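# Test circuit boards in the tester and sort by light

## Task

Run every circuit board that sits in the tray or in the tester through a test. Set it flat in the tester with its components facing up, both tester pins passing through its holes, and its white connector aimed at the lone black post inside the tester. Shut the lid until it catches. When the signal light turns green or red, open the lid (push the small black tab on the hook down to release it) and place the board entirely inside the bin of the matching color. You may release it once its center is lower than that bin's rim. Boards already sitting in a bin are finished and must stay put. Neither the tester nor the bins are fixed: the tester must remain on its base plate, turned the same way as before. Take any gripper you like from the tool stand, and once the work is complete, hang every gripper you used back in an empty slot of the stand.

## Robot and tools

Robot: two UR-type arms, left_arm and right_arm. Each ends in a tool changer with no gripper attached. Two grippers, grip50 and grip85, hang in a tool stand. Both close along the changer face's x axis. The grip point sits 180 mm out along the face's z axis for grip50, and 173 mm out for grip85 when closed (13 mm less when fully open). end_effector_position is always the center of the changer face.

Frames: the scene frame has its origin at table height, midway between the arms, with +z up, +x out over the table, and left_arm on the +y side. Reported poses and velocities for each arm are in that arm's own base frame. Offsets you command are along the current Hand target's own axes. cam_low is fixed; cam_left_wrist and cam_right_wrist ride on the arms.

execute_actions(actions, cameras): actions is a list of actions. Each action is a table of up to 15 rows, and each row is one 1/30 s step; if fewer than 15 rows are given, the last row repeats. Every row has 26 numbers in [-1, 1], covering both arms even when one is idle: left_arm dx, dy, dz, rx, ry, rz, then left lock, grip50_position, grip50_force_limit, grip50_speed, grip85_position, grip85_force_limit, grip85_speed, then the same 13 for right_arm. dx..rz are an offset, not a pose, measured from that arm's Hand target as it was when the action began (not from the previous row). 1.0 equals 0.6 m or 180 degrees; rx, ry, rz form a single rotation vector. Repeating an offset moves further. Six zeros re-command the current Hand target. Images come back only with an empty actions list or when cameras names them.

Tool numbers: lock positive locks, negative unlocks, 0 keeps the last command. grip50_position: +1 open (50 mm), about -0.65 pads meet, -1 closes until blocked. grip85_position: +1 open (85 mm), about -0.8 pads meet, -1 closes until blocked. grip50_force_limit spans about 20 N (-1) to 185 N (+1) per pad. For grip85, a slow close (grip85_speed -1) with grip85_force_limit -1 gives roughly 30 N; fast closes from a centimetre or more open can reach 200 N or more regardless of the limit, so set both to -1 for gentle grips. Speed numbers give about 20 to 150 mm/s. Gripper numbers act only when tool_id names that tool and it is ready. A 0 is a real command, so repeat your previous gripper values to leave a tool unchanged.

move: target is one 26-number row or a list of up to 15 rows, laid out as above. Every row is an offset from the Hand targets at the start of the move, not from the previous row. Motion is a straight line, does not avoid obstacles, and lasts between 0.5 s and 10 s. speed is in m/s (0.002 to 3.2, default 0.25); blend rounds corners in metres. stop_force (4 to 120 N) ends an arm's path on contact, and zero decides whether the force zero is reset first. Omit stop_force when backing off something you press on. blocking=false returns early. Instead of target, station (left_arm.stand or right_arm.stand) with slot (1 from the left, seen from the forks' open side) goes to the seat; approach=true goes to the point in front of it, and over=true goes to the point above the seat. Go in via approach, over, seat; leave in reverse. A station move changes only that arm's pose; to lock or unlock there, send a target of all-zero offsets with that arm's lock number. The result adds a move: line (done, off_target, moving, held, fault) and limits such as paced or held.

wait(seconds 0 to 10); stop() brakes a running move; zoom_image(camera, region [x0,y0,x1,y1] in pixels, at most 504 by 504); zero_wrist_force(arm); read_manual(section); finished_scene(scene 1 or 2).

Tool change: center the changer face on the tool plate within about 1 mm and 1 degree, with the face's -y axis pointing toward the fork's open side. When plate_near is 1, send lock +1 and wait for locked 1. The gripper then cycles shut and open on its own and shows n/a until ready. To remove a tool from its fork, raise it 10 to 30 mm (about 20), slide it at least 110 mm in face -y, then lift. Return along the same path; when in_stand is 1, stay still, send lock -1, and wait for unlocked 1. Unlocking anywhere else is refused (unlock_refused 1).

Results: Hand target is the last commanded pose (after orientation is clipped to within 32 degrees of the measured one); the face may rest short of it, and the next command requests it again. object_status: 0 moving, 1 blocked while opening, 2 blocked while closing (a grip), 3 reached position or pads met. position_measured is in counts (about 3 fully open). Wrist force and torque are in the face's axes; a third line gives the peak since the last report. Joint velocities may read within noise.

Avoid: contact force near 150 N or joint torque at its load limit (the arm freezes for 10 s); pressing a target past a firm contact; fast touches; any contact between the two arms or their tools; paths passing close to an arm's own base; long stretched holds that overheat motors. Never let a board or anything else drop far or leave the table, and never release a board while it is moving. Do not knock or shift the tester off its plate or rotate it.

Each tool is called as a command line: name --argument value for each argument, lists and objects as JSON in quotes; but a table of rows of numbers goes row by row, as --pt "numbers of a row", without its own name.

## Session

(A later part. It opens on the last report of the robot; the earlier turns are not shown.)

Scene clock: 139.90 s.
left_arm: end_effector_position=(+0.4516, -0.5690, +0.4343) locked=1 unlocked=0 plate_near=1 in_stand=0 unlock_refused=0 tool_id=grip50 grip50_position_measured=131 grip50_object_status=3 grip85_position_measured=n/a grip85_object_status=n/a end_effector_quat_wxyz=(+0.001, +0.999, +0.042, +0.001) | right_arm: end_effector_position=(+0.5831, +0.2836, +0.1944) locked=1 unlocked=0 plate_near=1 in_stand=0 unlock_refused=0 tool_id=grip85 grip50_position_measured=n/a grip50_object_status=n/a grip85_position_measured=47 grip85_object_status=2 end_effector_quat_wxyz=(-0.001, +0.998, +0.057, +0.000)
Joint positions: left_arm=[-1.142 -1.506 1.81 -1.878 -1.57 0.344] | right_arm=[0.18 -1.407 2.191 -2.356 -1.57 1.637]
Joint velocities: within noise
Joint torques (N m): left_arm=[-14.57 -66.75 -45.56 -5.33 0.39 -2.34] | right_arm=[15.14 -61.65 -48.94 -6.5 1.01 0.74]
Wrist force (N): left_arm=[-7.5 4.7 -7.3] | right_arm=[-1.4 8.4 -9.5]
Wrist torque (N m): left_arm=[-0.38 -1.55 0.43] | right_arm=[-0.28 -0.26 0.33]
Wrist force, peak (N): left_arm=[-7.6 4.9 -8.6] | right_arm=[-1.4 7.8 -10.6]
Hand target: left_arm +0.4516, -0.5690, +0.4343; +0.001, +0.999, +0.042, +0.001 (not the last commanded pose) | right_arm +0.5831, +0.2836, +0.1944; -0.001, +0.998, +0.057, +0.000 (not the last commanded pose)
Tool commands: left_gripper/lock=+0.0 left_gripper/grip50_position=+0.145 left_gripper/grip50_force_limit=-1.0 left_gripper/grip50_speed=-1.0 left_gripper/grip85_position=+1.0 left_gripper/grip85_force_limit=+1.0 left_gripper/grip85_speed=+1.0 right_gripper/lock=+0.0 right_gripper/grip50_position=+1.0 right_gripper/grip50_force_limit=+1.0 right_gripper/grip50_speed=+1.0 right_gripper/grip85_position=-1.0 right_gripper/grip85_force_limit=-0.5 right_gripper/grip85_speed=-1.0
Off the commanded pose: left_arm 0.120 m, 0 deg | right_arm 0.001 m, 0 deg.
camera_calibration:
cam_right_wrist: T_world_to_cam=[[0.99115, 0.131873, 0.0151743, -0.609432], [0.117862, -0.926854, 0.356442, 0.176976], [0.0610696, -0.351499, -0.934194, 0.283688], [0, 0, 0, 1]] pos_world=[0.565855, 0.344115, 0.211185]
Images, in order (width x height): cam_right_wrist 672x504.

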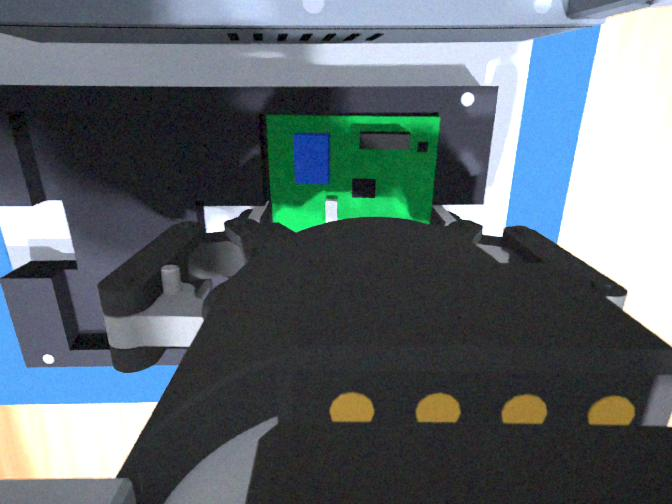

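move --target '[0,0,0,0,0,0,0,0.145,-1,-1,1,1,1,0,0,0,0,0,0,0,1,1,1,0.86,-1,-1]' --speed 0.05

move --target '[0,0,0,0,0,0,0,0.145,-1,-1,1,1,1,0,0.02,-0.20,0,0,0,0,1,1,1,0.86,-1,-1]' --speed 0.1 --cameras '["cam_right_wrist","cam_low"]'

zoom_image --camera "cam_right_wrist" --region '[120, 0, 580, 230]'

Scene clock: 146.53 s.
left_arm: end_effector_position=(+0.4516, -0.5690, +0.4343) locked=1 unlocked=0 plate_near=1 in_stand=0 unlock_refused=0 tool_id=grip50 grip50_position_measured=131 grip50_object_status=3 grip85_position_measured=n/a grip85_object_status=n/a end_effector_quat_wxyz=(+0.001, +0.999, +0.042, +0.001) | right_arm: end_effector_position=(+0.5831, +0.2836, +0.1944) locked=1 unlocked=0 plate_near=1 in_stand=0 unlock_refused=0 tool_id=grip85 grip50_position_measured=n/a grip50_object_status=n/a grip85_position_measured=21 grip85_object_status=3 end_effector_quat_wxyz=(-0.001, +0.998, +0.057, +0.000)
Joint positions: left_arm=[-1.142 -1.506 1.81 -1.878 -1.57 0.344] | right_arm=[0.18 -1.407 2.191 -2.356 -1.57 1.637]
Joint torques (N m): left_arm=[-15.61 -61.34 -47.48 -5.63 0.58 -2.61] | right_arm=[12.63 -61.78 -48.93 -6.75 1.04 0.66]
Wrist force (N): left_arm=[-7.3 4.7 -7.3] | right_arm=[-0.5 6.9 -2.5]
Wrist torque (N m): left_arm=[-0.32 -1.55 0.44] | right_arm=[0.23 -0.23 0.26]
Wrist force, peak (N): left_arm=[-7.8 4.4 -8.7] | right_arm=[-1.2 7.9 -10.7]
Hand target: left_arm +0.4516, -0.5690, +0.4343; +0.001, +0.999, +0.042, +0.001 | right_arm +0.5831, +0.2836, +0.1944; -0.001, +0.998, +0.057, +0.000
Off the commanded pose: left_arm 0.000 m, 0 deg | right_arm 0.000 m, 0 deg.
move: done

Scene clock: 148.30 s.
left_arm: end_effector_position=(+0.4516, -0.5690, +0.4343) locked=1 unlocked=0 plate_near=1 in_stand=0 unlock_refused=0 tool_id=grip50 grip50_position_measured=131 grip50_object_status=3 grip85_position_measured=n/a grip85_object_status=n/a end_effector_quat_wxyz=(+0.001, +0.999, +0.042, +0.001) | right_arm: end_effector_position=(+0.5844, +0.2715, +0.3142) locked=1 unlocked=0 plate_near=1 in_stand=0 unlock_refused=0 tool_id=grip85 grip50_position_measured=n/a grip50_object_status=n/a grip85_position_measured=21 grip85_object_status=3 end_effector_quat_wxyz=(-0.001, +0.998, +0.057, +0.000)
Joint positions: left_arm=[-1.142 -1.506 1.81 -1.878 -1.57 0.344] | right_arm=[0.161 -1.556 2.092 -2.108 -1.57 1.617]
Joint torques (N m): left_arm=[-6.31 -60.29 -72.05 -9.51 2.54 -2.26] | right_arm=[-11.68 -60.93 -59.96 -4.78 0.82 -1.59]
Wrist force (N): left_arm=[-3.8 -0.6 0.6] | right_arm=[0.6 0.3 -0.3]
Wrist torque (N m): left_arm=[0.54 -0.24 0.49] | right_arm=[-0.20 -0.23 0.70]
Wrist force, peak (N): left_arm=[-9.8 0.5 -11.3] | right_arm=[-0.4 6.9 -2.5]
Hand target: left_arm +0.4516, -0.5690, +0.4343; +0.001, +0.999, +0.042, +0.001 | right_arm +0.5844, +0.2715, +0.3144; -0.001, +0.998, +0.057, +0.000
Off the commanded pose: left_arm 0.000 m, 0 deg | right_arm 0.000 m, 0 deg.
move: done
camera_calibration:
cam_right_wrist: T_world_to_cam=[[0.99115, 0.131873, 0.0151743, -0.610955], [0.117862, -0.926854, 0.356442, 0.122999], [0.0610696, -0.351499, -0.934194, 0.391307], [0, 0, 0, 1]] pos_world=[0.567155, 0.332115, 0.330985]
Images, in order (width x height): cam_low 672x504, cam_right_wrist 672x504.

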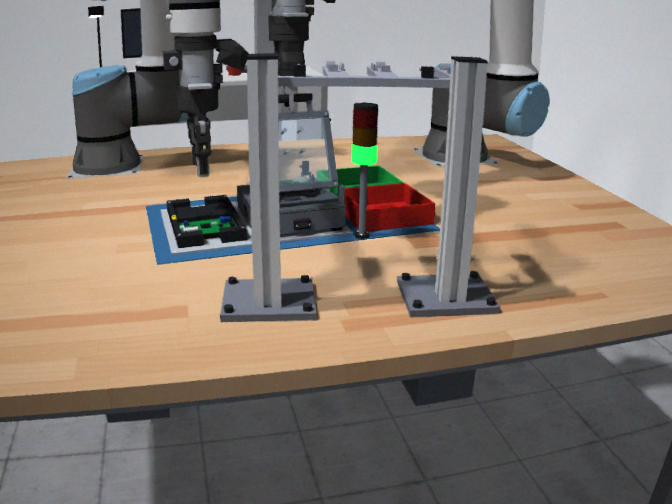

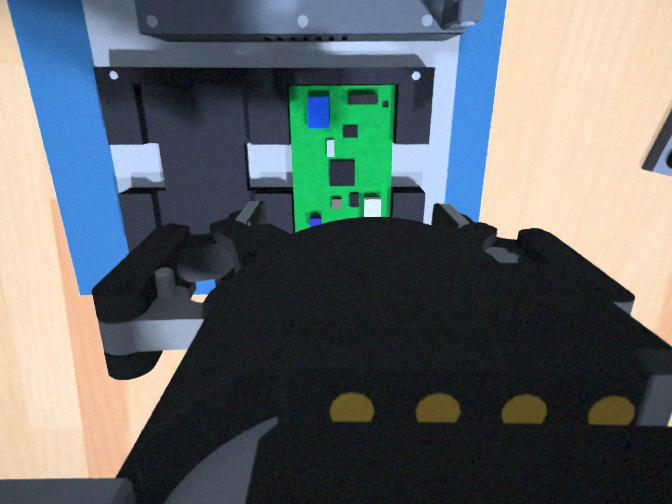

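Scaled by 1.096.

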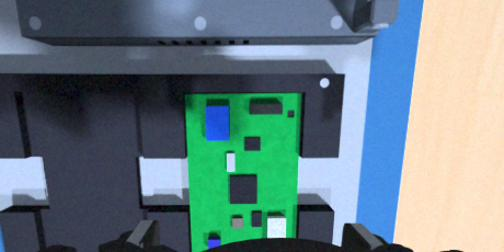

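move --target '[0,0,0,0,0,0,0,0.145,-1,-1,1,1,1,0,0.15,-0.06,0,0,0,0,1,1,1,0.86,-1,-1]' --speed 0.2 --cameras '["cam_right_wrist","cam_left_wrist"]'

zoom_image --camera "cam_left_wrist" --region '[180, 30, 500, 260]'

Scene clock: 151.43 s.
left_arm: end_effector_position=(+0.4516, -0.5690, +0.4343) locked=1 unlocked=0 plate_near=1 in_stand=0 unlock_refused=0 tool_id=grip50 grip50_position_measured=131 grip50_object_status=3 grip85_position_measured=n/a grip85_object_status=n/a end_effector_quat_wxyz=(+0.001, +0.999, +0.042, +0.001) | right_arm: end_effector_position=(+0.5946, +0.1822, +0.3502) locked=1 unlocked=0 plate_near=1 in_stand=0 unlock_refused=0 tool_id=grip85 grip50_position_measured=n/a grip50_object_status=n/a grip85_position_measured=21 grip85_object_status=3 end_effector_quat_wxyz=(-0.001, +0.998, +0.057, +0.000)
Joint positions: left_arm=[-1.142 -1.506 1.81 -1.878 -1.57 0.344] | right_arm=[0.013 -1.627 2.09 -2.034 -1.57 1.47]
Joint torques (N m): left_arm=[14.47 -59.39 -70.51 -9.43 2.56 -2.32] | right_arm=[-11.45 -57.38 -61.54 -4.78 2.5 -1.64]
Wrist force (N): left_arm=[-3.3 -0.4 1.1] | right_arm=[0.8 0.4 -0.4]
Wrist torque (N m): left_arm=[0.56 -0.27 0.50] | right_arm=[-0.21 -0.23 0.71]
Wrist force, peak (N): left_arm=[-3.9 -0.7 1.0] | right_arm=[1.0 3.8 -1.8]
Hand target: left_arm +0.4516, -0.5690, +0.4343; +0.001, +0.999, +0.042, +0.001 | right_arm +0.5946, +0.1821, +0.3503; -0.001, +0.998, +0.057, +0.000
Off the commanded pose: left_arm 0.000 m, 0 deg | right_arm 0.000 m, 0 deg.
move: done
camera_calibration:
cam_left_wrist: T_world_to_cam=[[0.997267, 0.0724348, 0.0145274, -0.412585], [0.0631655, -0.938004, 0.34082, -0.657558], [0.038314, -0.338971, -0.940016, 0.235068], [0, 0, 0, 1]] pos_world=[0.443986, -0.507225, 0.451071]
cam_right_wrist: T_world_to_cam=[[0.99115, 0.131873, 0.0151743, -0.609835], [0.117862, -0.926854, 0.356442, 0.0261966], [0.0610696, -0.351499, -0.934194, 0.392926], [0, 0, 0, 1]] pos_world=[0.577355, 0.242815, 0.366985]
Images, in order (width x height): cam_left_wrist 672x504, cam_right_wrist 672x504.

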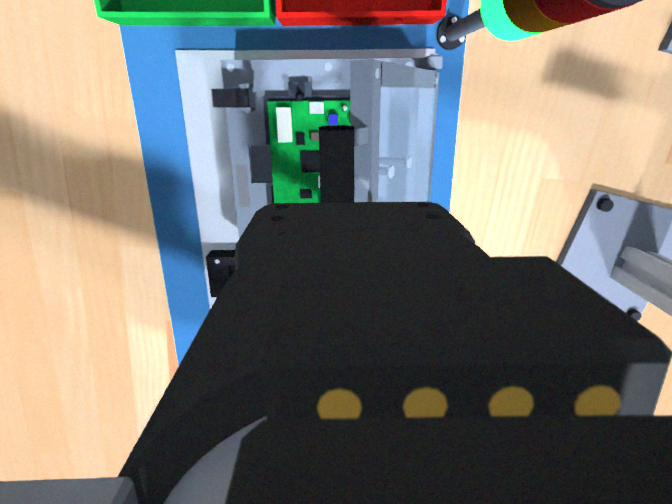

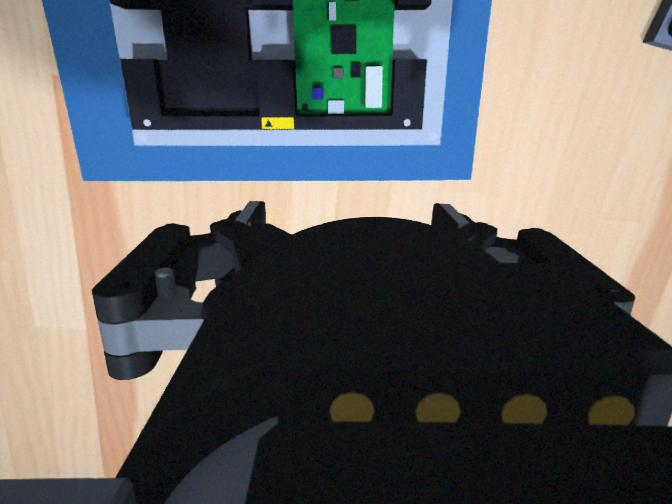

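Scaled by 1.575.

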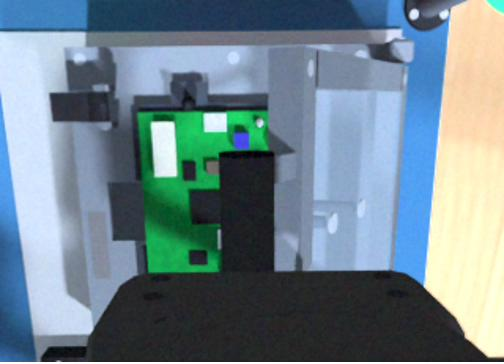

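move --pt "0.0517 0 -0.0217 0 0 0 0 0.145 -1 -1 1 1 1 0 0 0 0 0 0 0 1 1 1 0.86 -1 -1" --pt "0.1300 0 -0.0320 0 0 0 0 0.145 -1 -1 1 1 1 0 0 0 0 0 0 0 1 1 1 0.86 -1 -1" --pt "0.1980 0 -0.0272 0 0 0 0 0.145 -1 -1 1 1 1 0 0 0 0 0 0 0 1 1 1 0.86 -1 -1" --speed 0.06 --blend 0.015 --stop_force 18 --cameras '["cam_low","cam_left_wrist"]'

Scene clock: 157.23 s.
left_arm: end_effector_position=(+0.5700, -0.5590, +0.4508) locked=1 unlocked=0 plate_near=1 in_stand=0 unlock_refused=0 tool_id=grip50 grip50_position_measured=131 grip50_object_status=3 grip85_position_measured=n/a grip85_object_status=n/a end_effector_quat_wxyz=(+0.001, +0.999, +0.042, +0.001) | right_arm: end_effector_position=(+0.5946, +0.1821, +0.3503) locked=1 unlocked=0 plate_near=1 in_stand=0 unlock_refused=0 tool_id=grip85 grip50_position_measured=n/a grip50_object_status=n/a grip85_position_measured=21 grip85_object_status=3 end_effector_quat_wxyz=(-0.001, +0.998, +0.057, +0.000)
Joint positions: left_arm=[-0.996 -1.397 1.656 -1.834 -1.571 0.491] | right_arm=[0.013 -1.627 2.09 -2.034 -1.57 1.469]
Joint torques (N m): left_arm=[21.65 -69.49 -73.45 -6.43 -2.28 2.31] | right_arm=[-11.14 -55.89 -61.54 -4.75 2.5 -1.54]
Wrist force (N): left_arm=[-4.0 -0.5 2.2] | right_arm=[0.4 0.3 -0.5]
Wrist torque (N m): left_arm=[0.65 -0.19 0.25] | right_arm=[-0.20 -0.20 0.70]
Wrist force, peak (N): left_arm=[-8.8 -4.2 -8.7] | right_arm=[0.8 0.5 -0.9]
Hand target: left_arm +0.5700, -0.5590, +0.4508; +0.001, +0.999, +0.042, +0.001 | right_arm +0.5946, +0.1821, +0.3503; -0.001, +0.998, +0.057, +0.000
Off the commanded pose: left_arm 0.000 m, 0 deg | right_arm 0.000 m, 0 deg.
move: done
camera_calibration:
cam_left_wrist: T_world_to_cam=[[0.997267, 0.0724348, 0.0145274, -0.531534], [0.0631655, -0.938004, 0.34082, -0.661214], [0.038314, -0.338971, -0.940016, 0.249563], [0, 0, 0, 1]] pos_world=[0.562286, -0.497125, 0.467671]
Images, in order (width x height): cam_low 672x504, cam_left_wrist 672x504.

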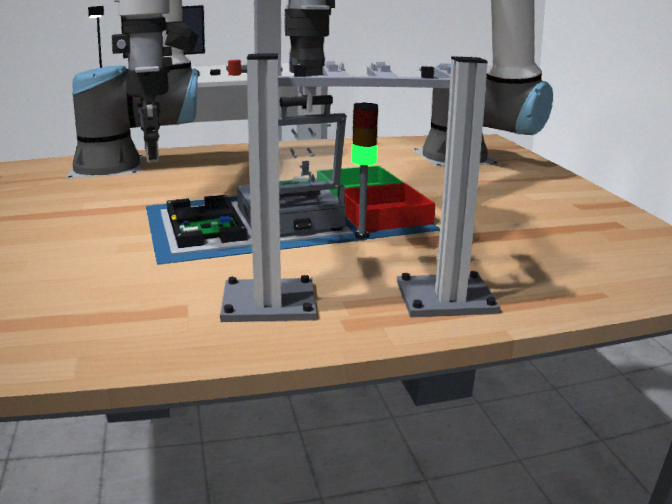

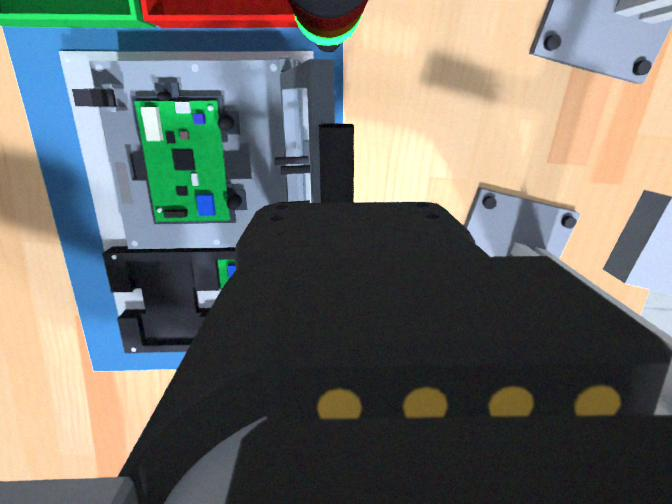

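move --pt "0 0 -0.1667 0 0 0 0 0.145 -1 -1 1 1 1 0 0 0 0 0 0 0 1 1 1 0.86 -1 -1" --pt "-0.3181 -0.5937 -0.1333 0 0 0 0 0.145 -1 -1 1 1 1 -0.024 -0.16 0.012 0 0 0 0 1 1 1 0.86 -1 -1" --pt "-0.3181 -0.5937 -0.1333 0 0 0 0 0.145 -1 -1 1 1 1 -0.0681 -0.4605 0.0338 0 0 0 0 1 1 1 0.86 -1 -1" --speed '[0.12,0.35,0.3]' --blend 0.02 --cameras '["cam_right_wrist","cam_low"]'

zoom_image --camera "cam_right_wrist" --region '[180, 0, 520, 240]'

Scene clock: 164.00 s.
left_arm: end_effector_position=(+0.3497, -0.2199, +0.5295) locked=1 unlocked=0 plate_near=1 in_stand=0 unlock_refused=0 tool_id=grip50 grip50_position_measured=131 grip50_object_status=3 grip85_position_measured=n/a grip85_object_status=n/a end_effector_quat_wxyz=(+0.001, +0.999, +0.042, +0.001) | right_arm: end_effector_position=(+0.5225, +0.4517, +0.3303) locked=1 unlocked=0 plate_near=1 in_stand=0 unlock_refused=0 tool_id=grip85 grip50_position_measured=n/a grip50_object_status=n/a grip85_position_measured=21 grip85_object_status=3 end_effector_quat_wxyz=(-0.001, +0.998, +0.057, +0.000)
Joint positions: left_arm=[-0.997 -2.115 2.095 -1.554 -1.571 0.49] | right_arm=[0.458 -1.494 1.995 -2.073 -1.57 1.914]
Joint torques (N m): left_arm=[-22.03 -22.69 -54 -5.11 2 -2.47] | right_arm=[9.95 -46.05 -61.19 -9.22 -2.54 2.3]
Wrist force (N): left_arm=[-1.8 0.2 -0.3] | right_arm=[0.5 0.1 -0.6]
Wrist torque (N m): left_arm=[0.46 0.25 0.47] | right_arm=[-0.24 -0.23 0.40]
Wrist force, peak (N): left_arm=[-3.5 -5.0 0.4] | right_arm=[-0.5 -4.6 0.0]
Hand target: left_arm +0.3497, -0.2199, +0.5295; +0.001, +0.999, +0.042, +0.001 | right_arm +0.5225, +0.4519, +0.3303; -0.001, +0.998, +0.057, +0.000
Off the commanded pose: left_arm 0.000 m, 0 deg | right_arm 0.000 m, 0 deg.
move: done
camera_calibration:
cam_right_wrist: T_world_to_cam=[[0.99115, 0.131877, 0.0151866, -0.573616], [0.117867, -0.926886, 0.356356, 0.291655], [0.0610715, -0.351412, -0.934227, 0.47334], [0, 0, 0, 1]] pos_world=[0.505255, 0.512315, 0.346986]
Images, in order (width x height): cam_low 672x504, cam_right_wrist 672x504.

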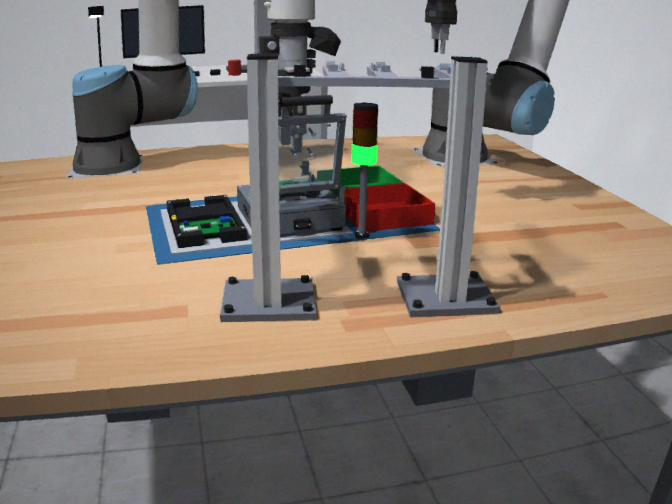

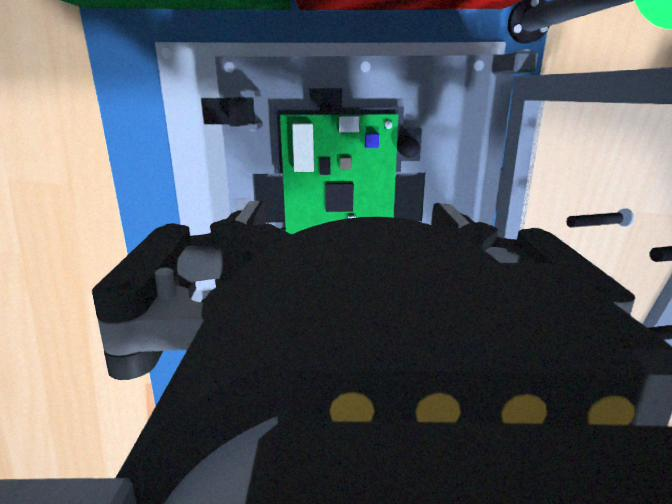

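Scaled by 1.482.

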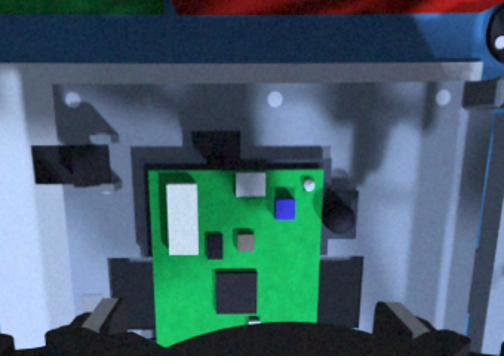

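move --target '[0,0,0,0,0,0,0,0.145,-1,-1,1,1,1,-0.0028,0.005,0.1000,0,0,0,0,1,1,1,0.86,-1,-1]' --speed 0.12 --cameras '["cam_right_wrist"]'

zoom_image --camera "cam_right_wrist" --region '[200, 60, 500, 240]'

Scene clock: 170.57 s.
left_arm: end_effector_position=(+0.3497, -0.2199, +0.5295) locked=1 unlocked=0 plate_near=1 in_stand=0 unlock_refused=0 tool_id=grip50 grip50_position_measured=131 grip50_object_status=3 grip85_position_measured=n/a grip85_object_status=n/a end_effector_quat_wxyz=(+0.001, +0.999, +0.042, +0.001) | right_arm: end_effector_position=(+0.5212, +0.4488, +0.2704) locked=1 unlocked=0 plate_near=1 in_stand=0 unlock_refused=0 tool_id=grip85 grip50_position_measured=n/a grip50_object_status=n/a grip85_position_measured=21 grip85_object_status=3 end_effector_quat_wxyz=(-0.001, +0.998, +0.057, +0.000)
Joint positions: left_arm=[-0.997 -2.115 2.095 -1.554 -1.571 0.49] | right_arm=[0.455 -1.441 2.058 -2.189 -1.57 1.911]
Joint torques (N m): left_arm=[-24.11 -21.21 -54.39 -5.05 2.04 -2.55] | right_arm=[-11.97 -49.68 -38.7 -9.53 -1.36 -1.42]
Wrist force (N): left_arm=[-1.9 0.3 -0.5] | right_arm=[0.6 0.6 -0.4]
Wrist torque (N m): left_arm=[0.46 0.26 0.48] | right_arm=[-0.21 -0.23 0.69]
Wrist force, peak (N): left_arm=[-2.5 0.5 -0.8] | right_arm=[1.1 -0.3 -3.8]
Hand target: left_arm +0.3497, -0.2199, +0.5295; +0.001, +0.999, +0.042, +0.001 | right_arm +0.5212, +0.4488, +0.2703; -0.001, +0.998, +0.057, +0.000
Off the commanded pose: left_arm 0.000 m, 0 deg | right_arm 0.000 m, 0 deg.
move: done
camera_calibration:
cam_right_wrist: T_world_to_cam=[[0.99115, 0.131873, 0.0151743, -0.571031], [0.117862, -0.926854, 0.356442, 0.310391], [0.0610696, -0.351499, -0.934194, 0.41657], [0, 0, 0, 1]] pos_world=[0.503955, 0.509415, 0.287185]
Images, in order (width x height): cam_right_wrist 672x504.

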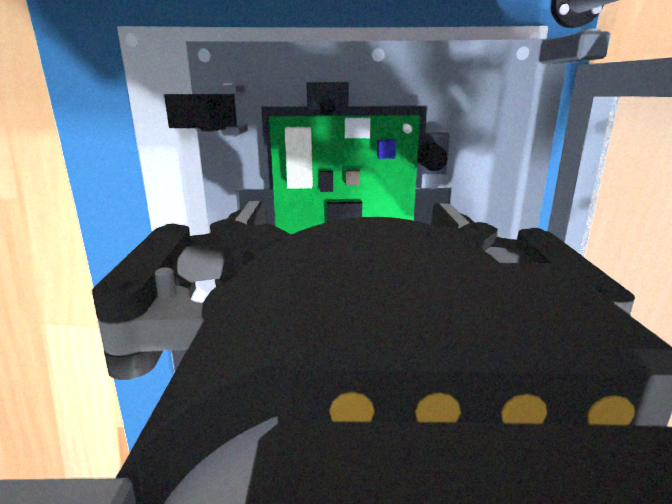

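Scaled by 1.680.

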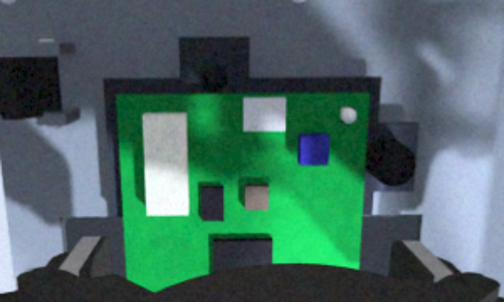

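move --target '[0,0,0,0,0,0,0,0.145,-1,-1,1,1,1,-0.0020,0,0.0313,0,0,0,0,1,1,1,0.86,-1,-1]' --speed 0.05 --stop_force 8 --cameras '["cam_right_wrist"]'

zoom_image --camera "cam_right_wrist" --region '[200, 60, 500, 240]'

Scene clock: 174.23 s.
left_arm: end_effector_position=(+0.3497, -0.2199, +0.5295) locked=1 unlocked=0 plate_near=1 in_stand=0 unlock_refused=0 tool_id=grip50 grip50_position_measured=131 grip50_object_status=3 grip85_position_measured=n/a grip85_object_status=n/a end_effector_quat_wxyz=(+0.001, +0.999, +0.042, +0.001) | right_arm: end_effector_position=(+0.5200, +0.4487, +0.2515) locked=1 unlocked=0 plate_near=1 in_stand=0 unlock_refused=0 tool_id=grip85 grip50_position_measured=n/a grip50_object_status=n/a grip85_position_measured=21 grip85_object_status=3 end_effector_quat_wxyz=(-0.001, +0.998, +0.057, +0.000)
Joint positions: left_arm=[-0.997 -2.115 2.095 -1.554 -1.571 0.49] | right_arm=[0.455 -1.422 2.077 -2.227 -1.57 1.912]
Joint torques (N m): left_arm=[-25.48 -19.97 -55.21 -4.89 1.61 -2.58] | right_arm=[11.28 -49.03 -37.46 -9.68 1.32 2.39]
Wrist force (N): left_arm=[-1.8 -0.1 -0.4] | right_arm=[0.4 0.5 -0.6]
Wrist torque (N m): left_arm=[0.44 0.24 0.47] | right_arm=[-0.21 -0.21 0.59]
Wrist force, peak (N): left_arm=[-2.5 0.5 -0.4] | right_arm=[0.6 0.2 -1.7]
Hand target: left_arm +0.3497, -0.2199, +0.5295; +0.001, +0.999, +0.042, +0.001 | right_arm +0.5200, +0.4487, +0.2515; -0.001, +0.998, +0.057, +0.000
Off the commanded pose: left_arm 0.000 m, 0 deg | right_arm 0.000 m, 0 deg.
move: done
camera_calibration:
cam_right_wrist: T_world_to_cam=[[0.99115, 0.131873, 0.0151743, -0.569626], [0.117862, -0.926854, 0.356442, 0.317108], [0.0610696, -0.351499, -0.934194, 0.398817], [0, 0, 0, 1]] pos_world=[0.502855, 0.509215, 0.268185]
Images, in order (width x height): cam_right_wrist 672x504.

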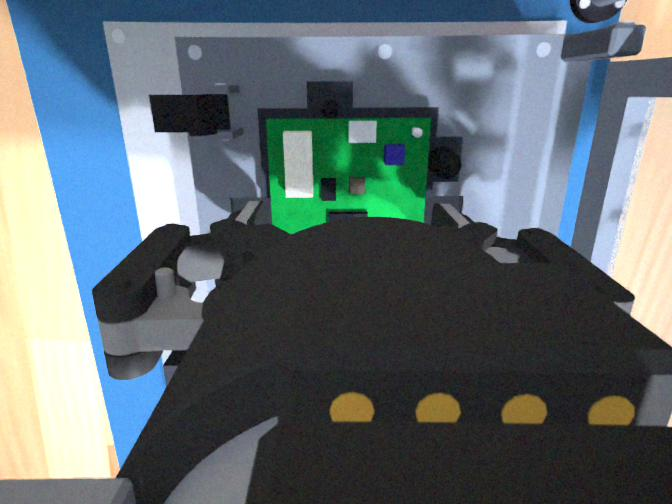

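Scaled by 1.680.

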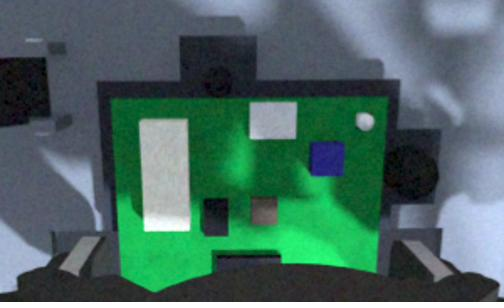

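move --target '[0,0,0,0,0,0,0,0.145,-1,-1,1,1,1,0,0,0.0050,0,0,0,0,1,1,1,0.86,-1,-1]' --speed 0.03 --stop_force 8

move --target '[0,0,0,0,0,0,0,0.145,-1,-1,1,1,1,0,0,0,0,0,0,0,1,1,1,-1,-0.5,-1]' --speed 0.03

move --target '[0,0,0,0,0,0,0,0.145,-1,-1,1,1,1,0,0,-0.0333,0,0,0,0,1,1,1,-1,-0.5,-1]' --speed 0.03 --cameras '["cam_right_wrist"]'

Scene clock: 177.20 s.
left_arm: end_effector_position=(+0.3497, -0.2199, +0.5295) locked=1 unlocked=0 plate_near=1 in_stand=0 unlock_refused=0 tool_id=grip50 grip50_position_measured=131 grip50_object_status=3 grip85_position_measured=n/a grip85_object_status=n/a end_effector_quat_wxyz=(+0.001, +0.999, +0.042, +0.001) | right_arm: end_effector_position=(+0.5200, +0.4487, +0.2485) locked=1 unlocked=0 plate_near=1 in_stand=0 unlock_refused=0 tool_id=grip85 grip50_position_measured=n/a grip50_object_status=n/a grip85_position_measured=21 grip85_object_status=3 end_effector_quat_wxyz=(-0.001, +0.998, +0.057, +0.000)
Joint positions: left_arm=[-0.997 -2.115 2.095 -1.554 -1.571 0.49] | right_arm=[0.455 -1.418 2.079 -2.233 -1.57 1.912]
Joint torques (N m): left_arm=[-21.42 -20.82 -54.69 -5.27 2.03 -2.39] | right_arm=[9.92 -48.68 -36.74 -9.78 0.9 2.56]
Wrist force (N): left_arm=[-1.8 0.2 -0.1] | right_arm=[0.2 0.4 -0.5]
Wrist torque (N m): left_arm=[0.46 0.25 0.47] | right_arm=[-0.22 -0.20 0.59]
Wrist force, peak (N): left_arm=[-2.4 0.4 -0.7] | right_arm=[0.8 0.6 -0.4]
Hand target: left_arm +0.3497, -0.2199, +0.5295; +0.001, +0.999, +0.042, +0.001 | right_arm +0.5200, +0.4487, +0.2485; -0.001, +0.998, +0.057, +0.000
Off the commanded pose: left_arm 0.000 m, 0 deg | right_arm 0.000 m, 0 deg.
move: done

Scene clock: 178.00 s.
left_arm: end_effector_position=(+0.3497, -0.2199, +0.5295) locked=1 unlocked=0 plate_near=1 in_stand=0 unlock_refused=0 tool_id=grip50 grip50_position_measured=131 grip50_object_status=3 grip85_position_measured=n/a grip85_object_status=n/a end_effector_quat_wxyz=(+0.001, +0.999, +0.042, +0.001) | right_arm: end_effector_position=(+0.5200, +0.4487, +0.2485) locked=1 unlocked=0 plate_near=1 in_stand=0 unlock_refused=0 tool_id=grip85 grip50_position_measured=n/a grip50_object_status=n/a grip85_position_measured=46 grip85_object_status=0 end_effector_quat_wxyz=(-0.001, +0.998, +0.057, +0.000)
Joint positions: left_arm=[-0.997 -2.115 2.095 -1.554 -1.571 0.49] | right_arm=[0.455 -1.418 2.079 -2.233 -1.57 1.912]
Joint torques (N m): left_arm=[-21.59 -20.83 -53.68 -5.1 2.04 -1.93] | right_arm=[3.07 -49.38 -47.52 -9.84 0.92 2.45]
Wrist force (N): left_arm=[-1.9 0.1 -0.3] | right_arm=[-14.6 1.9 -16.2]
Wrist torque (N m): left_arm=[0.45 0.26 0.48] | right_arm=[-0.54 -3.20 0.34]
Wrist force, peak (N): left_arm=[-2.3 0.4 -0.4] | right_arm=[-14.9 1.7 -16.7]
Hand target: left_arm +0.3497, -0.2199, +0.5295; +0.001, +0.999, +0.042, +0.001 | right_arm +0.5200, +0.4487, +0.2485; -0.001, +0.998, +0.057, +0.000
Off the commanded pose: left_arm 0.000 m, 0 deg | right_arm 0.000 m, 0 deg.
move: done

Scene clock: 179.07 s.
left_arm: end_effector_position=(+0.3497, -0.2199, +0.5295) locked=1 unlocked=0 plate_near=1 in_stand=0 unlock_refused=0 tool_id=grip50 grip50_position_measured=131 grip50_object_status=3 grip85_position_measured=n/a grip85_object_status=n/a end_effector_quat_wxyz=(+0.001, +0.999, +0.042, +0.001) | right_arm: end_effector_position=(+0.5200, +0.4487, +0.2683) locked=1 unlocked=0 plate_near=1 in_stand=0 unlock_refused=0 tool_id=grip85 grip50_position_measured=n/a grip50_object_status=n/a grip85_position_measured=46 grip85_object_status=2 end_effector_quat_wxyz=(-0.001, +0.998, +0.057, +0.000)
Joint positions: left_arm=[-0.997 -2.115 2.095 -1.554 -1.571 0.49] | right_arm=[0.455 -1.44 2.062 -2.194 -1.57 1.912]
Joint torques (N m): left_arm=[-21.88 -23.03 -53.55 -5.17 1.83 -2.33] | right_arm=[-16.57 -72.48 -57.91 -4.22 -6.37 1.27]
Wrist force (N): left_arm=[-2.2 0.3 -0.2] | right_arm=[1.7 -12.3 4.9]
Wrist torque (N m): left_arm=[0.46 0.28 0.47] | right_arm=[1.88 -0.17 0.30]
Wrist force, peak (N): left_arm=[-2.3 0.5 -1.0] | right_arm=[-14.8 2.0 -16.6]
Hand target: left_arm +0.3497, -0.2199, +0.5295; +0.001, +0.999, +0.042, +0.001 | right_arm +0.5200, +0.4487, +0.2685; -0.001, +0.998, +0.057, +0.000
Off the commanded pose: left_arm 0.000 m, 0 deg | right_arm 0.000 m, 0 deg.
move: done
camera_calibration:
cam_right_wrist: T_world_to_cam=[[0.99115, 0.131877, 0.0151866, -0.569787], [0.117867, -0.926886, 0.356356, 0.31117], [0.0610715, -0.351412, -0.934227, 0.414481], [0, 0, 0, 1]] pos_world=[0.502755, 0.509215, 0.284986]
Images, in order (width x height): cam_right_wrist 672x504.

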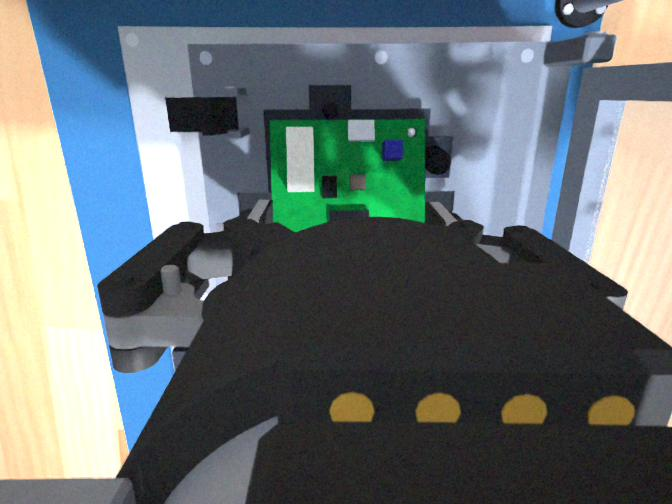

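move --target '[0,0,0,0,0,0,0,0.145,-1,-1,1,1,1,0,0,-0.0250,0,0,0,0,1,1,1,-1,-0.5,-1]' --speed 0.03 --cameras '["cam_right_wrist"]'

zoom_image --camera "cam_right_wrist" --region '[200, 60, 500, 240]'

Scene clock: 181.10 s.
left_arm: end_effector_position=(+0.3497, -0.2199, +0.5295) locked=1 unlocked=0 plate_near=1 in_stand=0 unlock_refused=0 tool_id=grip50 grip50_position_measured=131 grip50_object_status=3 grip85_position_measured=n/a grip85_object_status=n/a end_effector_quat_wxyz=(+0.001, +0.999, +0.042, +0.001) | right_arm: end_effector_position=(+0.5200, +0.4487, +0.2833) locked=1 unlocked=0 plate_near=1 in_stand=0 unlock_refused=0 tool_id=grip85 grip50_position_measured=n/a grip50_object_status=n/a grip85_position_measured=46 grip85_object_status=2 end_effector_quat_wxyz=(-0.001, +0.998, +0.057, +0.000)
Joint positions: left_arm=[-0.997 -2.115 2.095 -1.554 -1.571 0.49] | right_arm=[0.455 -1.456 2.049 -2.164 -1.57 1.912]
Joint torques (N m): left_arm=[-23.46 -20.4 -53.98 -4.94 2.05 -2.32] | right_arm=[9.24 -70.2 -58.56 -4.77 2.34 -1.33]
Wrist force (N): left_arm=[-2.3 0.3 -0.4] | right_arm=[1.1 0.2 -0.2]
Wrist torque (N m): left_arm=[0.46 0.28 0.47] | right_arm=[-0.24 -0.27 0.59]
Wrist force, peak (N): left_arm=[-2.5 0.1 -0.2] | right_arm=[1.8 -12.2 5.6]
Hand target: left_arm +0.3497, -0.2199, +0.5295; +0.001, +0.999, +0.042, +0.001 | right_arm +0.5200, +0.4487, +0.2835; -0.001, +0.998, +0.057, +0.000
Off the commanded pose: left_arm 0.000 m, 0 deg | right_arm 0.000 m, 0 deg.
move: done
camera_calibration:
cam_right_wrist: T_world_to_cam=[[0.99115, 0.131877, 0.0151866, -0.570015], [0.117867, -0.926886, 0.356356, 0.305825], [0.0610715, -0.351412, -0.934227, 0.428495], [0, 0, 0, 1]] pos_world=[0.502755, 0.509215, 0.299986]
Images, in order (width x height): cam_right_wrist 672x504.

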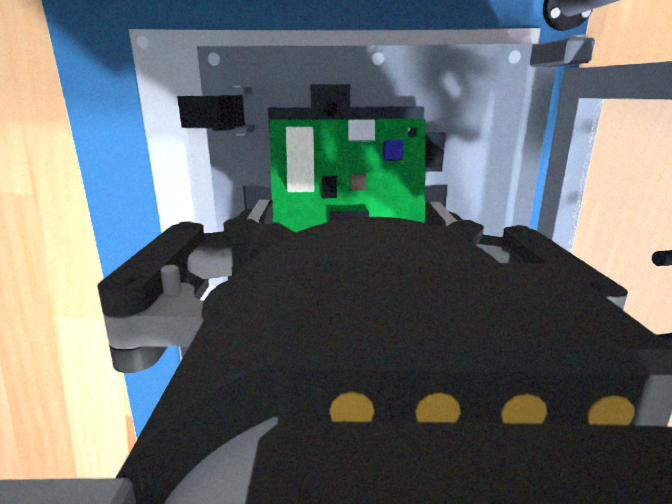

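Scaled by 1.680.

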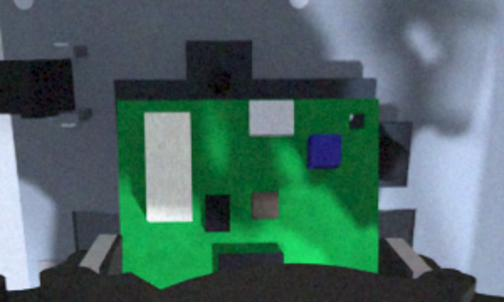

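move --pt "0.1207 -0.4415 0 0 0 0 0 0.145 -1 -1 1 1 1 0 0 -0.1278 0 0 0 0 1 1 1 -1 -0.5 -1" --pt "0.1207 -0.4415 0 0 0 0 0 0.145 -1 -1 1 1 1 -0.1826 -0.3408 -0.1 0 0 0 0 1 1 1 -1 -0.5 -1" --speed '[0.25,0.25]' --blend 0.03 --cameras '["all"]'

Scene clock: 189.87 s.
left_arm: end_effector_position=(+0.3996, +0.0502, +0.5289) locked=1 unlocked=0 plate_near=1 in_stand=0 unlock_refused=0 tool_id=grip50 grip50_position_measured=131 grip50_object_status=3 grip85_position_measured=n/a grip85_object_status=n/a end_effector_quat_wxyz=(+0.001, +0.999, +0.042, +0.001) | right_arm: end_effector_position=(+0.3879, +0.6390, +0.3436) locked=1 unlocked=0 plate_near=1 in_stand=0 unlock_refused=0 tool_id=grip85 grip50_position_measured=n/a grip50_object_status=n/a grip85_position_measured=46 grip85_object_status=2 end_effector_quat_wxyz=(-0.001, +0.998, +0.057, +0.000)
Joint positions: left_arm=[-0.321 -2.136 2.106 -1.543 -1.573 1.165] | right_arm=[0.79 -1.414 1.877 -2.035 -1.571 2.246]
Joint torques (N m): left_arm=[19.91 0.96 -72.41 -10.13 -3.06 2.01] | right_arm=[9.92 -56.04 -61.57 -5.07 -2.58 2.28]
Wrist force (N): left_arm=[-1.8 0.2 -0.1] | right_arm=[1.0 -0.2 -0.1]
Wrist torque (N m): left_arm=[0.44 0.24 0.17] | right_arm=[-0.24 -0.24 0.40]
Wrist force, peak (N): left_arm=[-3.0 4.6 -0.4] | right_arm=[-1.1 -4.0 0.2]
Hand target: left_arm +0.3996, +0.0502, +0.5289; +0.001, +0.999, +0.042, +0.001 | right_arm +0.3878, +0.6392, +0.3436; -0.001, +0.998, +0.057, +0.000
Off the commanded pose: left_arm 0.000 m, 0 deg | right_arm 0.000 m, 0 deg.
move: done
camera_calibration:
cam_left_wrist: T_world_to_cam=[[0.997267, 0.0724348, 0.0145274, -0.406954], [0.0631655, -0.938004, 0.34082, -0.105737], [0.038314, -0.338971, -0.940016, 0.535971], [0, 0, 0, 1]] pos_world=[0.391986, 0.111975, 0.545771]
cam_right_wrist: T_world_to_cam=[[0.99115, 0.131877, 0.0151866, -0.465109], [0.117867, -0.926886, 0.356356, 0.476386], [0.0610715, -0.351412, -0.934227, 0.559805], [0, 0, 0, 1]] pos_world=[0.370655, 0.699615, 0.360286]

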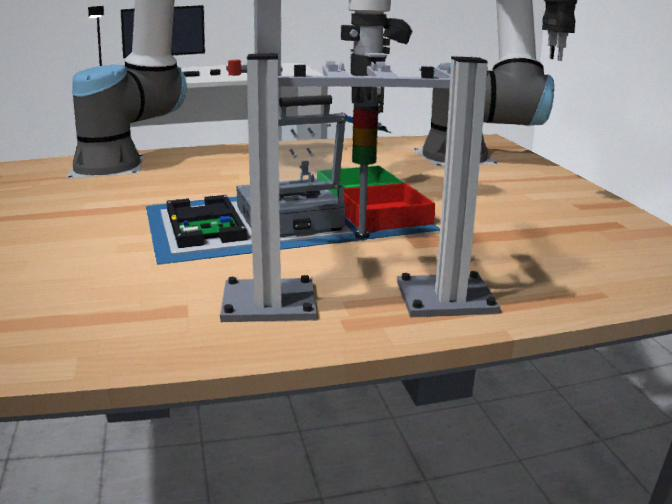

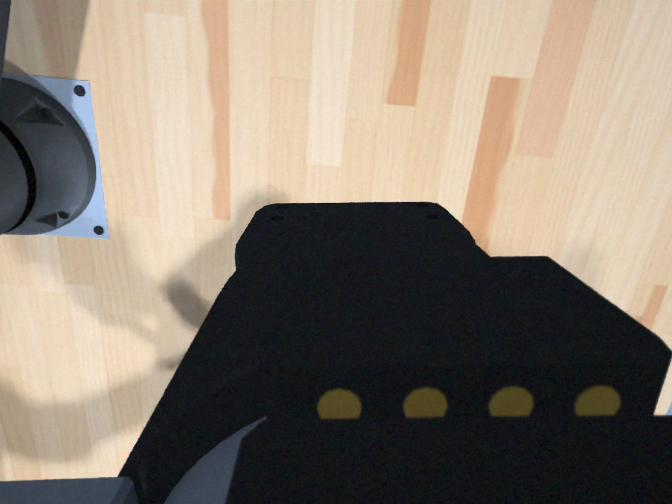

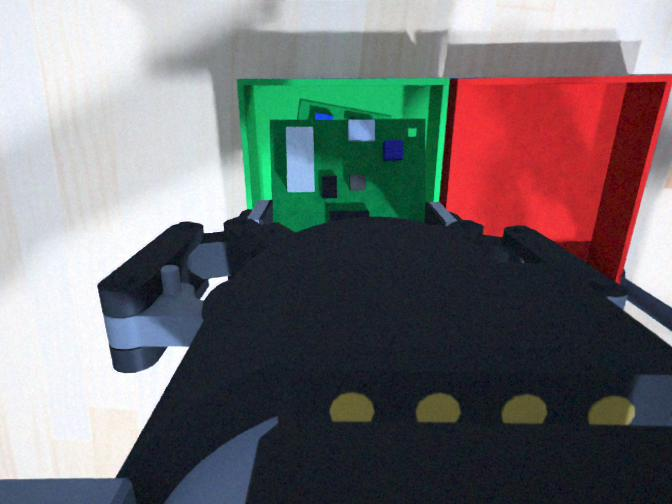

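move --target '[0,0,0,0,0,0,0,0.145,-1,-1,1,1,1,0,0.025,0.1560,0,0,0,0,1,1,1,-1,-0.5,-1]' --speed 0.2

move --target '[0,0,0,0,0,0,0,0.145,-1,-1,1,1,1,0,0,0.1050,0,0,0,0,1,1,1,-1,-0.5,-1]' --speed 0.025 --stop_force 4 --cameras '["cam_right_wrist"]'

Scene clock: 193.73 s.
left_arm: end_effector_position=(+0.3996, +0.0502, +0.5289) locked=1 unlocked=0 plate_near=1 in_stand=0 unlock_refused=0 tool_id=grip50 grip50_position_measured=131 grip50_object_status=3 grip85_position_measured=n/a grip85_object_status=n/a end_effector_quat_wxyz=(+0.001, +0.999, +0.042, +0.001) | right_arm: end_effector_position=(+0.3895, +0.6244, +0.2502) locked=1 unlocked=0 plate_near=1 in_stand=0 unlock_refused=0 tool_id=grip85 grip50_position_measured=n/a grip50_object_status=n/a grip85_position_measured=46 grip85_object_status=2 end_effector_quat_wxyz=(-0.001, +0.998, +0.057, +0.000)
Joint positions: left_arm=[-0.321 -2.136 2.106 -1.543 -1.573 1.165] | right_arm=[0.774 -1.346 1.986 -2.211 -1.571 2.23]
Joint torques (N m): left_arm=[19 0.97 -73.07 -9.96 -2.78 1.9] | right_arm=[-11.02 -56.35 -37.25 -9.69 1.86 -1.64]
Wrist force (N): left_arm=[-2.0 0.3 -0.3] | right_arm=[0.9 0.0 -0.2]
Wrist torque (N m): left_arm=[0.43 0.25 0.18] | right_arm=[-0.23 -0.23 0.69]
Wrist force, peak (N): left_arm=[-2.6 0.1 -0.3] | right_arm=[0.9 -0.6 -4.6]
Hand target: left_arm +0.3996, +0.0502, +0.5289; +0.001, +0.999, +0.042, +0.001 | right_arm +0.3896, +0.6244, +0.2500; -0.001, +0.998, +0.057, +0.000
Off the commanded pose: left_arm 0.000 m, 0 deg | right_arm 0.000 m, 0 deg.
move: done

Scene clock: 197.27 s.
left_arm: end_effector_position=(+0.3996, +0.0502, +0.5289) locked=1 unlocked=0 plate_near=1 in_stand=0 unlock_refused=0 tool_id=grip50 grip50_position_measured=131 grip50_object_status=3 grip85_position_measured=n/a grip85_object_status=n/a end_effector_quat_wxyz=(+0.001, +0.999, +0.042, +0.001) | right_arm: end_effector_position=(+0.3896, +0.6245, +0.1927) locked=1 unlocked=0 plate_near=1 in_stand=0 unlock_refused=0 tool_id=grip85 grip50_position_measured=n/a grip50_object_status=n/a grip85_position_measured=46 grip85_object_status=2 end_effector_quat_wxyz=(-0.001, +0.998, +0.057, +0.000)
Joint positions: left_arm=[-0.321 -2.136 2.106 -1.543 -1.573 1.165] | right_arm=[0.774 -1.28 2.027 -2.319 -1.57 2.23]
Joint torques (N m): left_arm=[20.18 0.29 -72.28 -10.28 -2.96 2.37] | right_arm=[-3.99 -80.3 -54.01 -4.71 -1.28 0.51]
Wrist force (N): left_arm=[-1.9 -0.1 0.0] | right_arm=[1.5 -0.1 -0.4]
Wrist torque (N m): left_arm=[0.42 0.24 0.18] | right_arm=[-0.24 -0.28 0.69]
Wrist force, peak (N): left_arm=[-2.5 0.3 -0.1] | right_arm=[-1.4 -0.2 -16.9]
Hand target: left_arm +0.3996, +0.0502, +0.5289; +0.001, +0.999, +0.042, +0.001 | right_arm +0.3896, +0.6245, +0.1927; -0.001, +0.998, +0.057, +0.000 (not the last commanded pose)
Off the commanded pose: left_arm 0.000 m, 0 deg | right_arm 0.006 m, 0 deg.
move: contact (right_arm)
camera_calibration:
cam_right_wrist: T_world_to_cam=[[0.991156, 0.131839, 0.0150816, -0.462531], [0.117863, -0.926858, 0.356431, 0.516393], [0.06097, -0.351502, -0.9342, 0.413689], [0, 0, 0, 1]] pos_world=[0.372355, 0.685015, 0.209386]
Images, in order (width x height): cam_right_wrist 672x504.

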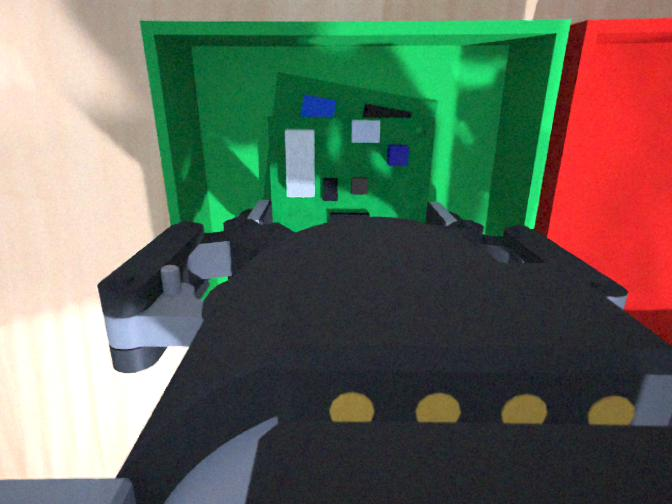

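move --target '[0,0,0,0,0,0,0,0.145,-1,-1,1,1,1,0,0,0,0,0,0,0,1,1,1,0.82,-1,-1]' --speed 0.05

move --pt "0 0 0 0 0 0 0 0.145 -1 -1 1 1 1 0 0 -0.06 0 0 0 0 1 1 1 0.82 -1 -1" --pt "0 0 0 0 0 0 0 0.145 -1 -1 1 1 1 0 0 -0.23 0 0 0 0 1 1 1 0.82 -1 -1" --speed '[0.06,0.3]' --blend 0.01 --cameras '["cam_right_wrist"]'

Scene clock: 203.47 s.
left_arm: end_effector_position=(+0.3996, +0.0502, +0.5289) locked=1 unlocked=0 plate_near=1 in_stand=0 unlock_refused=0 tool_id=grip50 grip50_position_measured=131 grip50_object_status=3 grip85_position_measured=n/a grip85_object_status=n/a end_effector_quat_wxyz=(+0.001, +0.999, +0.042, +0.001) | right_arm: end_effector_position=(+0.3896, +0.6245, +0.1927) locked=1 unlocked=0 plate_near=1 in_stand=0 unlock_refused=0 tool_id=grip85 grip50_position_measured=n/a grip50_object_status=n/a grip85_position_measured=26 grip85_object_status=0 end_effector_quat_wxyz=(-0.001, +0.998, +0.057, +0.000)
Joint positions: left_arm=[-0.321 -2.136 2.106 -1.543 -1.573 1.165] | right_arm=[0.774 -1.28 2.027 -2.319 -1.571 2.23]
Joint torques (N m): left_arm=[19.3 0.41 -71.99 -10.2 -3.04 1.87] | right_arm=[-3.7 -80.27 -53.16 -4.75 -1.62 0.55]
Wrist force (N): left_arm=[-1.9 -0.2 -0.2] | right_arm=[1.4 0.2 -0.5]
Wrist torque (N m): left_arm=[0.41 0.24 0.18] | right_arm=[-0.22 -0.26 0.69]
Wrist force, peak (N): left_arm=[-2.6 0.2 -0.5] | right_arm=[1.6 -0.2 -0.7]
Hand target: left_arm +0.3996, +0.0502, +0.5289; +0.001, +0.999, +0.042, +0.001 | right_arm +0.3896, +0.6245, +0.1927; -0.001, +0.998, +0.057, +0.000
Off the commanded pose: left_arm 0.000 m, 0 deg | right_arm 0.000 m, 0 deg.
move: done

Scene clock: 205.10 s.
left_arm: end_effector_position=(+0.3996, +0.0502, +0.5289) locked=1 unlocked=0 plate_near=1 in_stand=0 unlock_refused=0 tool_id=grip50 grip50_position_measured=131 grip50_object_status=3 grip85_position_measured=n/a grip85_object_status=n/a end_effector_quat_wxyz=(+0.001, +0.999, +0.042, +0.001) | right_arm: end_effector_position=(+0.3895, +0.6243, +0.3305) locked=1 unlocked=0 plate_near=1 in_stand=0 unlock_refused=0 tool_id=grip85 grip50_position_measured=n/a grip50_object_status=n/a grip85_position_measured=26 grip85_object_status=3 end_effector_quat_wxyz=(-0.001, +0.998, +0.057, +0.000)
Joint positions: left_arm=[-0.321 -2.136 2.106 -1.543 -1.573 1.165] | right_arm=[0.774 -1.422 1.913 -2.063 -1.571 2.23]
Joint torques (N m): left_arm=[19.57 1.26 -72.88 -9.51 -2.85 2.32] | right_arm=[-10.54 -75.72 -61.51 -4.86 0.76 -1.51]
Wrist force (N): left_arm=[-1.8 0.1 -0.1] | right_arm=[0.8 0.2 -0.7]
Wrist torque (N m): left_arm=[0.42 0.24 0.17] | right_arm=[-0.22 -0.22 0.69]
Wrist force, peak (N): left_arm=[-2.4 0.5 -0.4] | right_arm=[1.0 -0.1 -5.4]
Hand target: left_arm +0.3996, +0.0502, +0.5289; +0.001, +0.999, +0.042, +0.001 | right_arm +0.3895, +0.6243, +0.3307; -0.001, +0.998, +0.057, +0.000
Off the commanded pose: left_arm 0.000 m, 0 deg | right_arm 0.000 m, 0 deg.
move: done
camera_calibration:
cam_right_wrist: T_world_to_cam=[[0.99115, 0.131873, 0.0151743, -0.464551], [0.117862, -0.926854, 0.356442, 0.467189], [0.0610696, -0.351499, -0.934194, 0.542352], [0, 0, 0, 1]] pos_world=[0.372255, 0.684915, 0.347185]
Images, in order (width x height): cam_right_wrist 672x504.

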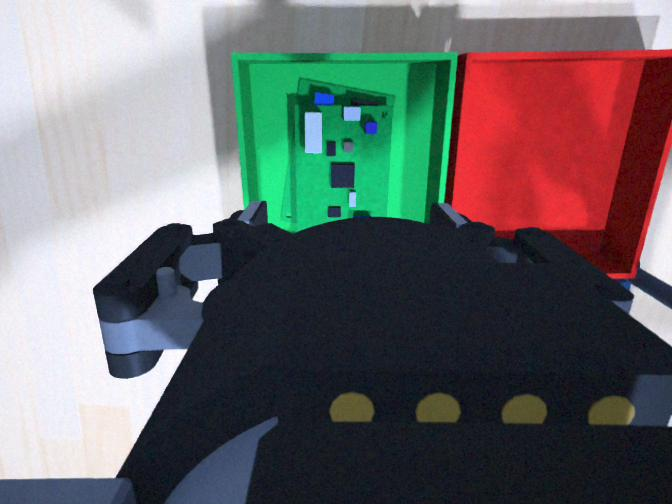

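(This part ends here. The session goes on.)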